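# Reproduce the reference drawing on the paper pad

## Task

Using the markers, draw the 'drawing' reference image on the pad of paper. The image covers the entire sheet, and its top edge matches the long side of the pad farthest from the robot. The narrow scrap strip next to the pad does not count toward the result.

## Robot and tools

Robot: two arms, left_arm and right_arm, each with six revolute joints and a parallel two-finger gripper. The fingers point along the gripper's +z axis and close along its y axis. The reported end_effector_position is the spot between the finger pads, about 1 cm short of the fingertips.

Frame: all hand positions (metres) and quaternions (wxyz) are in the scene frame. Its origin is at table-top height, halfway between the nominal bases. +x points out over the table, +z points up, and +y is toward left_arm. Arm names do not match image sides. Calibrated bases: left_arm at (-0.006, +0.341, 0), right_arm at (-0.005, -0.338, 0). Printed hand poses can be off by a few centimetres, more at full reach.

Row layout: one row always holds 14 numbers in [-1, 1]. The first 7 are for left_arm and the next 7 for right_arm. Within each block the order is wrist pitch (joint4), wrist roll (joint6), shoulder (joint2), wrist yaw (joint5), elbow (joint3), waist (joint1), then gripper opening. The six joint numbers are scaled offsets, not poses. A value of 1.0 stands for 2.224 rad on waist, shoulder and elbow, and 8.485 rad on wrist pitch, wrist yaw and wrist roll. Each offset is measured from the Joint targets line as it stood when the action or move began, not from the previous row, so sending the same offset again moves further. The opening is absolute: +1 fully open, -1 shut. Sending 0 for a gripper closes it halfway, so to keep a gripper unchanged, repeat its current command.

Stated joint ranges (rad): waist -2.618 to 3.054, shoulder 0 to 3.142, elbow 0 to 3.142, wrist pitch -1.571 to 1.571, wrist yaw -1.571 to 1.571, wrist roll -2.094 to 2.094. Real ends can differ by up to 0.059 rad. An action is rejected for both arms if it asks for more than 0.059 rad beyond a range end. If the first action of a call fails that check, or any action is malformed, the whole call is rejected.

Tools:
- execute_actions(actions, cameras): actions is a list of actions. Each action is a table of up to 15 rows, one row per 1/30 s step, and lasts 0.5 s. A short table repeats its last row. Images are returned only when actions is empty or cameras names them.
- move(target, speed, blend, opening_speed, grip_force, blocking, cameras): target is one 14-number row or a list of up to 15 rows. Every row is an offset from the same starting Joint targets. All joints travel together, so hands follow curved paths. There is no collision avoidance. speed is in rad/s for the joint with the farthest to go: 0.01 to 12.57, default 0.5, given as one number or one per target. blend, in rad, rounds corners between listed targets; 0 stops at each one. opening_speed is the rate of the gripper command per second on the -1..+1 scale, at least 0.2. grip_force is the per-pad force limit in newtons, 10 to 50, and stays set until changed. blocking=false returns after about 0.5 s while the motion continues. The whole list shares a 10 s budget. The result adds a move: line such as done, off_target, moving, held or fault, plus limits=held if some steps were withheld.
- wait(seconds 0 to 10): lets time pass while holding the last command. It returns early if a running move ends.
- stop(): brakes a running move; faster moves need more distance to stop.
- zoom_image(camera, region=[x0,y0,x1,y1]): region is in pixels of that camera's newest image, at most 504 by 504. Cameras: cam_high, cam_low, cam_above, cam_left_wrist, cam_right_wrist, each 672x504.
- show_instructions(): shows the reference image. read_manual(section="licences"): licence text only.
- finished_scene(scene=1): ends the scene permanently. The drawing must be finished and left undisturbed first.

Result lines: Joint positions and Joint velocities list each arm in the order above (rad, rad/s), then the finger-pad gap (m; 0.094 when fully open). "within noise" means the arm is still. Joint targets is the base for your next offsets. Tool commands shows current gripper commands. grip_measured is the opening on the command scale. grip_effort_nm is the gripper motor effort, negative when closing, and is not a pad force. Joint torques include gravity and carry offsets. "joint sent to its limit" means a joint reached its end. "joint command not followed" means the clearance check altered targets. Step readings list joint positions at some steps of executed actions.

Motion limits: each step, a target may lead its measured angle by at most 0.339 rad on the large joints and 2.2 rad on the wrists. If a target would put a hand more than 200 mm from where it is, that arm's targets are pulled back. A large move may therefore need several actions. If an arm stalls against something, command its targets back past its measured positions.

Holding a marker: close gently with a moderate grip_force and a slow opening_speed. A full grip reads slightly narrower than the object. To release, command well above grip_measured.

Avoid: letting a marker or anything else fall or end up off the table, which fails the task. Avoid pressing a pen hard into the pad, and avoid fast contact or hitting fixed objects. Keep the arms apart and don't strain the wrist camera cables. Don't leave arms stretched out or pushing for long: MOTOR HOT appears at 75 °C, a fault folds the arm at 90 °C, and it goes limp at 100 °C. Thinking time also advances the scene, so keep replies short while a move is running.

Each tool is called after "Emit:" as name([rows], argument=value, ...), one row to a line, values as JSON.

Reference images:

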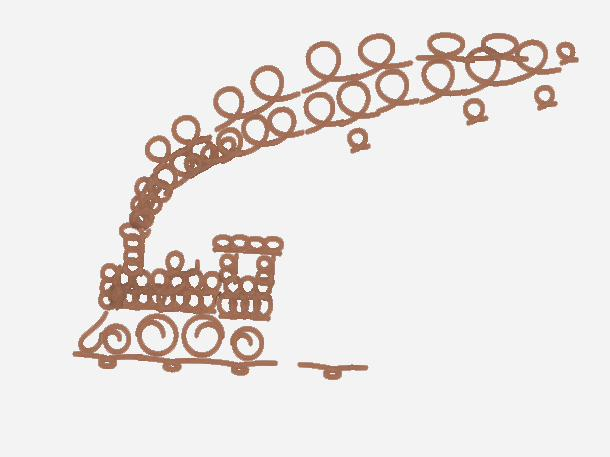

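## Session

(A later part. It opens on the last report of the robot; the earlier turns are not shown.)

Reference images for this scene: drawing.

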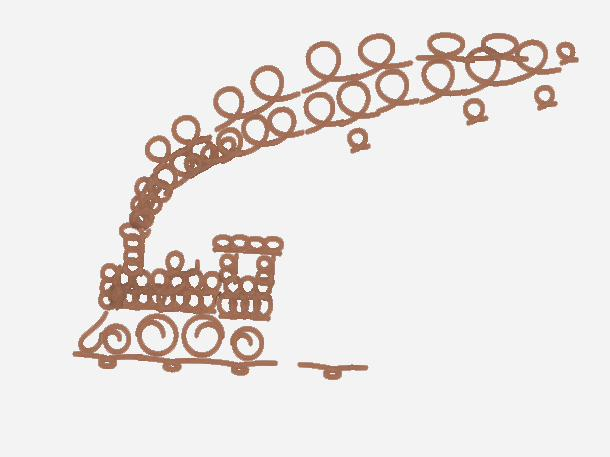

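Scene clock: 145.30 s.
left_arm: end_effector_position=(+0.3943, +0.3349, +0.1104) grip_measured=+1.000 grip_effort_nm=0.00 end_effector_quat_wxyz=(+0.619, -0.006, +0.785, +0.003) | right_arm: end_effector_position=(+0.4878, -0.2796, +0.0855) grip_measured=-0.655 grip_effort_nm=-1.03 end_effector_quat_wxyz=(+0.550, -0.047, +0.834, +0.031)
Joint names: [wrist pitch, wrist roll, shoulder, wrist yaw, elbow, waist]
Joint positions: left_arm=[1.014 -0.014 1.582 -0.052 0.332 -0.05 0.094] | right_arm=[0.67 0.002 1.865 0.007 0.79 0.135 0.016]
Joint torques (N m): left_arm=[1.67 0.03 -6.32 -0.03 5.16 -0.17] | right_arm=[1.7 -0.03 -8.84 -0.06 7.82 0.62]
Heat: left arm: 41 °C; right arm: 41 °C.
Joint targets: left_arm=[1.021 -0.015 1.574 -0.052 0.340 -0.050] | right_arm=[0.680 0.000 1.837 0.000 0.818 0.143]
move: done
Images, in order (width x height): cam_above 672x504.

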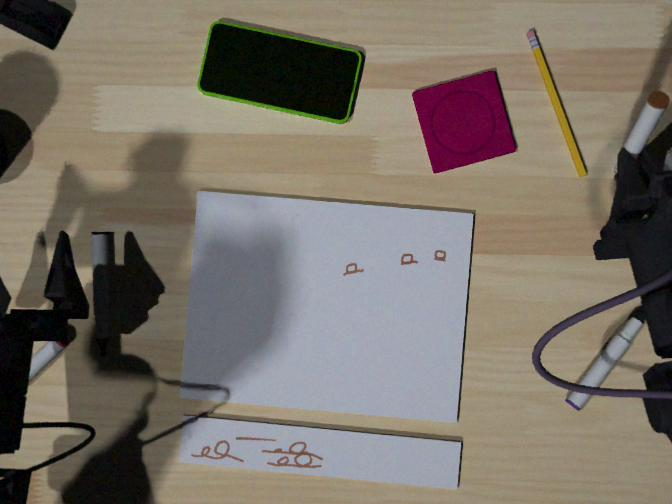

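Emit:
move(target=[0,0,0,0,0,0,1,0,0,0.0179,0,-0.0309,0.163,-0.85], speed=0.4)

Emit:
execute_actions([
  [[0,0,0,0,0,0,1,0,0,0.0015,0,0.0184,0.0009,-0.85],[0,0,0,0,0,0,1,0,0,0.003,0,0.0188,0.0018,-0.85],[0,0,0,0,0,0,1,0,0,0.0045,0,0.0192,0.0027,-0.85],[0,0,0,0,0,0,1,0,0,0.006,0,0.0196,0.0036,-0.85],[0,0,0,0,0,0,1,0,0,0.0076,0,0.02,0.0045,-0.85],[0,0,0,0,0,0,1,0,0,0.0091,0,0.0203,0.0054,-0.85],[0,0,0,0,0,0,1,0,0,0.0106,0,0.0207,0.0063,-0.85],[0,0,0,0,0,0,1,0,0,0.0121,0,0.0211,0.0072,-0.85],[0,0,0,0,0,0,1,0,0,0.0136,0,0.0215,0.0081,-0.85],[0,0,0,0,0,0,1,0,0,0.0151,0,0.0219,0.009,-0.85],[0,0,0,0,0,0,1,0,0,0.016,0,0.0231,0.0118,-0.85],[0,0,0,0,0,0,1,0,0,0.017,0,0.0243,0.0127,-0.85],[0,0,0,0,0,0,1,0,0,0.0179,0,0.0255,0.0132,-0.85],[0,0,0,0,0,0,1,0,0,0.0191,0,0.027,0.0134,-0.85],[0,0,0,0,0,0,1,0,0,0.0206,0,0.0289,0.0032,-0.85]],
  [[0,0,0,0,0,0,1,0,0,0.0016,0,0.0021,-0.0005,-0.85],[0,0,0,0,0,0,1,0,0,0.0033,0,0.0042,-0.0014,-0.85],[0,0,0,0,0,0,1,0,0,0.0047,0,0.0061,-0.0025,-0.85],[0,0,0,0,0,0,1,0,0,0.0059,0,0.0076,-0.0037,-0.85],[0,0,0,0,0,0,1,0,0,0.0067,0,0.0085,-0.0049,-0.85],[0,0,0,0,0,0,1,0,0,0.0069,0,0.0088,-0.006,-0.85],[0,0,0,0,0,0,1,0,0,-0.0126,0,-0.0136,-0.0069,-0.85],[0,0,0,0,0,0,1,0,0,-0.0134,0,-0.0145,-0.0074,-0.85],[0,0,0,0,0,0,1,0,0,-0.0146,0,-0.016,-0.0076,-0.85],[0,0,0,0,0,0,1,0,0,-0.016,0,-0.0179,0.0026,-0.85],[0,0,0,0,0,0,1,0,0,-0.0177,0,-0.02,0.0031,-0.85],[0,0,0,0,0,0,1,0,0,-0.0193,0,-0.0221,0.004,-0.85],[0,0,0,0,0,0,1,0,0,-0.0208,0,-0.024,0.0051,-0.85],[0,0,0,0,0,0,1,0,0,-0.022,0,-0.0255,0.0063,-0.85],[0,0,0,0,0,0,1,0,0,-0.0228,0,-0.0265,0.0075,-0.85]],
  [[0,0,0,0,0,0,1,0,0,-0.0002,0,-0.0003,0.0011,-0.85],[0,0,0,0,0,0,1,0,0,0.0193,0,0.0221,0.002,-0.85],[0,0,0,0,0,0,1,0,0,0.0201,0,0.0231,0.0028,-0.85],[0,0,0,0,0,0,1,0,0,0.0205,0,0.0237,0.0028,-0.85],[0,0,0,0,0,0,1,0,0,0.021,0,0.0242,0.0028,-0.85],[0,0,0,0,0,0,1,0,0,0.0017,0,0.0242,0.0028,-0.85],[0,0,0,0,0,0,1,0,0,-0.0005,0,0.0062,0.0028,-0.85],[0,0,0,0,0,0,1,0,0,-0.0027,0,0.0047,0.0028,-0.85],[0,0,0,0,0,0,1,0,0,-0.0049,0,0.0032,0.0029,-0.85],[0,0,0,0,0,0,1,0,0,-0.0071,0,0.0017,0.003,-0.85],[0,0,0,0,0,0,1,0,0,-0.0092,0,0.0002,0.0031,-0.85],[0,0,0,0,0,0,1,0,0,-0.0113,0,-0.0015,0.0032,-0.85],[0,0,0,0,0,0,1,0,0,-0.0133,0,-0.0015,0.0032,-0.85],[0,0,0,0,0,0,1,0,0,-0.0133,0,-0.0015,0.0032,-0.85],[0,0,0,0,0,0,1,0,0,-0.0133,0,-0.0015,0.0032,-0.85]],
  [[0,0,0,0,0,0,1,0,0,0.0177,0,0.0184,0.0005,-0.85],[0,0,0,0,0,0,1,0,0,0.0192,0,0.0188,0.0009,-0.85],[0,0,0,0,0,0,1,0,0,0.0207,0,0.0192,0.0014,-0.85],[0,0,0,0,0,0,1,0,0,0.0222,0,0.0196,0.0018,-0.85],[0,0,0,0,0,0,1,0,0,0.0238,0,0.02,0.0023,-0.85],[0,0,0,0,0,0,1,0,0,0.0253,0,0.0203,0.0027,-0.85],[0,0,0,0,0,0,1,0,0,0.0268,0,0.0207,0.0032,-0.85],[0,0,0,0,0,0,1,0,0,0.0283,0,0.0211,0.0036,-0.85],[0,0,0,0,0,0,1,0,0,0.0298,0,0.0215,0.0041,-0.85],[0,0,0,0,0,0,1,0,0,0.0313,0,0.0219,0.0045,-0.85],[0,0,0,0,0,0,1,0,0,0.0326,0,0.0235,0.0085,-0.85],[0,0,0,0,0,0,1,0,0,0.0338,0,0.0251,0.0098,-0.85],[0,0,0,0,0,0,1,0,0,0.0351,0,0.0268,0.0112,-0.85],[0,0,0,0,0,0,1,0,0,0.0364,0,0.0284,0.0125,-0.85],[0,0,0,0,0,0,1,0,0,0.0377,0,0.03,0.0145,-0.85]],
  [[0,0,0,0,0,0,1,0,0,0.0013,0,0.0016,0.0015,-0.85],[0,0,0,0,0,0,1,0,0,0.0027,0,0.0034,0.0025,-0.85],[0,0,0,0,0,0,1,0,0,0.0048,0,0.0061,0.0028,-0.85],[0,0,0,0,0,0,1,0,0,0.0075,0,0.0096,-0.0075,-0.85],[0,0,0,0,0,0,1,0,0,0.0105,0,0.0134,-0.0085,-0.85],[0,0,0,0,0,0,1,0,0,0.0135,0,0.0173,-0.01,-0.85],[0,0,0,0,0,0,1,0,0,0.0162,0,0.0208,-0.012,-0.85],[0,0,0,0,0,0,1,0,0,0.0183,0,0.0235,-0.0142,-0.85],[0,0,0,0,0,0,1,0,0,0.0197,0,0.0253,-0.0163,-0.85],[0,0,0,0,0,0,1,0,0,0.0202,0,0.0259,-0.0183,-0.85],[0,0,0,0,0,0,1,0,0,0.0004,0,0.0032,-0.0198,-0.85],[0,0,0,0,0,0,1,0,0,-0.001,0,0.0014,-0.0208,-0.85],[0,0,0,0,0,0,1,0,0,-0.0031,0,-0.0013,-0.0212,-0.85],[0,0,0,0,0,0,1,0,0,-0.0058,0,-0.0048,-0.0108,-0.85],[0,0,0,0,0,0,1,0,0,-0.0088,0,-0.0087,-0.0098,-0.85]],
  [[0,0,0,0,0,0,1,0,0,-0.003,0,-0.0038,0.0015,-0.85],[0,0,0,0,0,0,1,0,0,-0.0057,0,-0.0073,0.0035,-0.85],[0,0,0,0,0,0,1,0,0,-0.0078,0,-0.01,0.0056,-0.85],[0,0,0,0,0,0,1,0,0,-0.0092,0,-0.0118,0.0078,-0.85],[0,0,0,0,0,0,1,0,0,-0.0097,0,-0.0124,0.0093,-0.85],[0,0,0,0,0,0,1,0,0,0.0101,0,0.0103,0.0109,-0.85],[0,0,0,0,0,0,1,0,0,0.0103,0,0.0106,0.0124,-0.85],[0,0,0,0,0,0,1,0,0,0.0106,0,0.0109,0.0139,-0.85],[0,0,0,0,0,0,1,0,0,0.0108,0,0.0112,0.0155,-0.85],[0,0,0,0,0,0,1,0,0,0.011,0,0.0115,0.017,-0.85],[0,0,0,0,0,0,1,0,0,0.0113,0,0.0118,0.0185,-0.85],[0,0,0,0,0,0,1,0,0,0.0115,0,0.012,0.0199,-0.85],[0,0,0,0,0,0,1,0,0,0.0117,0,0.0123,0.0213,-0.85],[0,0,0,0,0,0,1,0,0,0.0124,0,0.0132,0.0226,-0.85],[0,0,0,0,0,0,1,0,0,0.0131,0,0.0141,0.024,-0.85]],
  [[0,0,0,0,0,0,1,0,0,0.0007,0,0.0009,0.0014,-0.85],[0,0,0,0,0,0,1,0,0,0.0014,0,0.0018,0.0028,-0.85],[0,0,0,0,0,0,1,0,0,0.0021,0,0.0027,0.0028,-0.85],[0,0,0,0,0,0,1,0,0,0.0029,0,0.0037,0.0028,-0.85],[0,0,0,0,0,0,1,0,0,0.0029,0,0.0037,0.0028,-0.85],[0,0,0,0,0,0,1,0,0,-0.0164,0,0.0037,0.0028,-0.85],[0,0,0,0,0,0,1,0,0,-0.0194,0,0.0037,0.0028,-0.85],[0,0,0,0,0,0,1,0,0,-0.0224,0,0.0037,0.0028,-0.85],[0,0,0,0,0,0,1,0,0,-0.0254,0,0.0037,0.0028,-0.85],[0,0,0,0,0,0,1,0,0,-0.0284,0,0.0037,0.0028,-0.85],[0,0,0,0,0,0,1,0,0,-0.0314,0,0.0037,0.0028,-0.85],[0,0,0,0,0,0,1,0,0,-0.0344,0,0.0037,0.0028,-0.85]],
])

Emit:
move(target=[0,0,0,0,0,0,1,0,0,0,0,0,-0.2,-0.85], speed=0.6, cameras=["cam_above"])

Emit:
zoom_image(camera="cam_above", region=[390, 215, 470, 275])

Scene clock: 154.43 s.
left_arm: end_effector_position=(+0.3943, +0.3349, +0.1104) grip_measured=+1.000 grip_effort_nm=0.00 end_effector_quat_wxyz=(+0.619, -0.006, +0.785, +0.003) | right_arm: end_effector_position=(+0.4224, -0.1082, +0.0676) grip_measured=-0.655 grip_effort_nm=-1.03 end_effector_quat_wxyz=(+0.516, -0.205, +0.821, +0.129)
Joint names: [wrist pitch, wrist roll, shoulder, wrist yaw, elbow, waist]
Joint positions: left_arm=[1.014 -0.014 1.582 -0.052 0.332 -0.05 0.094] | right_arm=[0.67 0.002 1.873 0.003 0.755 0.509 0.016]
Joint torques (N m): left_arm=[1.68 0.01 -6.43 -0.04 5.27 -0.23] | right_arm=[1.68 -0.03 -6.35 -0.02 4.62 -0.29]
Heat: left arm: 41 °C; right arm: 42 °C.
Joint targets: left_arm=[1.021 -0.015 1.574 -0.052 0.340 -0.050] | right_arm=[0.680 0.000 1.876 0.000 0.749 0.505]
move: done

Scene clock: 158.17 s.
left_arm: end_effector_position=(+0.3943, +0.3349, +0.1104) grip_measured=+1.000 grip_effort_nm=0.00 end_effector_quat_wxyz=(+0.619, -0.006, +0.785, +0.003) | right_arm: end_effector_position=(+0.4128, -0.0618, +0.0824) grip_measured=-0.655 grip_effort_nm=-1.03 end_effector_quat_wxyz=(+0.526, -0.239, +0.801, +0.157)
Joint names: [wrist pitch, wrist roll, shoulder, wrist yaw, elbow, waist]
Joint positions: left_arm=[1.014 -0.014 1.582 -0.052 0.332 -0.05 0.094] | right_arm=[0.67 0.002 1.888 0.004 0.81 0.601 0.016]
Joint torques (N m): left_arm=[1.68 0.05 -6.32 -0.07 5.3 -0.03] | right_arm=[1.69 -0.03 -9.07 -0.04 7.88 0.5]
Heat: left arm: 41 °C; right arm: 42 °C.
Joint targets: left_arm=[1.021 -0.015 1.574 -0.052 0.340 -0.050] | right_arm=[0.680 0.000 1.859 0.000 0.838 0.607]
Step readings (joint positions of left_arm | right_arm):
0: [1.014 -0.014 1.582 -0.052 0.332 -0.050] | [0.670 0.002 1.873 0.003 0.755 0.509]
1: [1.014 -0.014 1.582 -0.052 0.332 -0.050] | [0.670 0.002 1.873 0.003 0.755 0.509]
2: [1.014 -0.014 1.582 -0.052 0.332 -0.050] | [0.670 0.002 1.874 0.003 0.755 0.509]
4: [1.014 -0.014 1.582 -0.052 0.332 -0.050] | [0.670 0.002 1.878 0.003 0.758 0.509]
8: [1.014 -0.014 1.582 -0.052 0.332 -0.050] | [0.670 0.002 1.892 0.003 0.764 0.512]
15: [1.014 -0.014 1.582 -0.052 0.332 -0.050] | [0.671 0.002 1.908 0.003 0.781 0.523]
16: [1.014 -0.014 1.582 -0.052 0.332 -0.050] | [0.671 0.002 1.911 0.003 0.784 0.521]
17: [1.014 -0.014 1.582 -0.052 0.332 -0.050] | [0.671 0.002 1.914 0.003 0.788 0.520]
19: [1.014 -0.014 1.582 -0.052 0.332 -0.050] | [0.671 0.002 1.921 0.002 0.797 0.518]
23: [1.014 -0.014 1.582 -0.052 0.332 -0.050] | [0.673 0.002 1.925 0.002 0.800 0.507]
30: [1.014 -0.014 1.582 -0.052 0.332 -0.050] | [0.675 0.002 1.903 0.003 0.772 0.514]
31: [1.014 -0.014 1.582 -0.052 0.332 -0.050] | [0.675 0.002 1.900 0.003 0.769 0.517]
32: [1.014 -0.014 1.582 -0.052 0.332 -0.050] | [0.675 0.002 1.900 0.003 0.769 0.520]
34: [1.014 -0.014 1.582 -0.052 0.332 -0.050] | [0.675 0.002 1.904 0.003 0.774 0.526]
38: [1.014 -0.014 1.582 -0.052 0.332 -0.050] | [0.675 0.002 1.905 0.003 0.778 0.529]
45: [1.014 -0.014 1.582 -0.052 0.332 -0.050] | [0.673 0.002 1.879 0.003 0.757 0.531]
46: [1.014 -0.014 1.582 -0.052 0.332 -0.050] | [0.673 0.002 1.878 0.003 0.757 0.531]
47: [1.014 -0.014 1.582 -0.052 0.332 -0.050] | [0.673 0.002 1.878 0.003 0.759 0.531]
49: [1.014 -0.014 1.582 -0.052 0.332 -0.050] | [0.673 0.002 1.881 0.003 0.762 0.533]
53: [1.014 -0.014 1.582 -0.052 0.332 -0.050] | [0.673 0.002 1.893 0.003 0.766 0.537]
60: [1.014 -0.014 1.582 -0.052 0.332 -0.050] | [0.674 0.002 1.912 0.003 0.784 0.552]
61: [1.014 -0.014 1.582 -0.052 0.332 -0.050] | [0.674 0.002 1.915 0.003 0.787 0.555]
62: [1.014 -0.014 1.582 -0.052 0.332 -0.050] | [0.674 0.002 1.918 0.003 0.792 0.560]
64: [1.014 -0.014 1.582 -0.052 0.332 -0.050] | [0.674 0.002 1.925 0.003 0.800 0.563]
68: [1.014 -0.014 1.582 -0.052 0.332 -0.050] | [0.674 0.002 1.949 0.001 0.831 0.556]
75: [1.014 -0.014 1.582 -0.052 0.332 -0.050] | [0.676 0.002 1.945 0.001 0.825 0.535]
76: [1.014 -0.014 1.582 -0.052 0.332 -0.050] | [0.676 0.002 1.940 0.004 0.817 0.535]
77: [1.014 -0.014 1.582 -0.052 0.332 -0.050] | [0.676 0.002 1.933 0.004 0.808 0.537]
79: [1.014 -0.014 1.582 -0.052 0.332 -0.050] | [0.676 0.002 1.921 0.004 0.794 0.545]
83: [1.014 -0.014 1.582 -0.052 0.332 -0.050] | [0.676 0.002 1.919 0.004 0.792 0.565]
90: [1.014 -0.014 1.582 -0.052 0.332 -0.050] | [0.676 0.002 1.925 0.004 0.799 0.588]
91: [1.014 -0.014 1.582 -0.052 0.332 -0.050] | [0.676 0.002 1.926 0.004 0.800 0.591]
92: [1.014 -0.014 1.582 -0.052 0.332 -0.050] | [0.676 0.002 1.927 0.004 0.802 0.593]
94: [1.014 -0.014 1.582 -0.052 0.332 -0.050] | [0.676 0.002 1.930 0.004 0.806 0.598]
98: [1.014 -0.014 1.582 -0.052 0.332 -0.050] | [0.676 0.002 1.929 0.004 0.810 0.600]
105: [1.014 -0.014 1.582 -0.052 0.332 -0.050] | [0.671 0.002 1.893 0.004 0.810 0.601]

Scene clock: 159.33 s.
left_arm: end_effector_position=(+0.3943, +0.3349, +0.1104) grip_measured=+1.000 grip_effort_nm=0.00 end_effector_quat_wxyz=(+0.619, -0.006, +0.785, +0.003) | right_arm: end_effector_position=(+0.4914, -0.2699, +0.0824) grip_measured=-0.655 grip_effort_nm=-1.03 end_effector_quat_wxyz=(+0.548, -0.055, +0.834, +0.036)
Joint names: [wrist pitch, wrist roll, shoulder, wrist yaw, elbow, waist]
Joint positions: left_arm=[1.014 -0.014 1.582 -0.052 0.332 -0.05 0.094] | right_arm=[0.67 0.002 1.888 0.007 0.81 0.154 0.016]
Joint torques (N m): left_arm=[1.67 0.03 -6.42 -0.06 5.2 -0.12] | right_arm=[1.69 -0.03 -9.07 -0.06 7.87 0.65]
Heat: left arm: 41 °C; right arm: 42 °C.
Joint targets: left_arm=[1.021 -0.015 1.574 -0.052 0.340 -0.050] | right_arm=[0.680 0.000 1.859 0.000 0.838 0.161]
move: done
Images, in order (width x height): cam_above 672x504.

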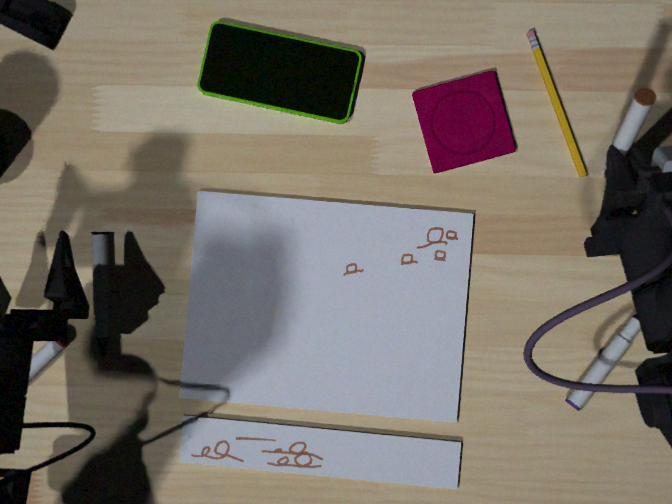

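Scaled by 6.300 from the camera's 672x504 image, which has a finer 960x720 frame.

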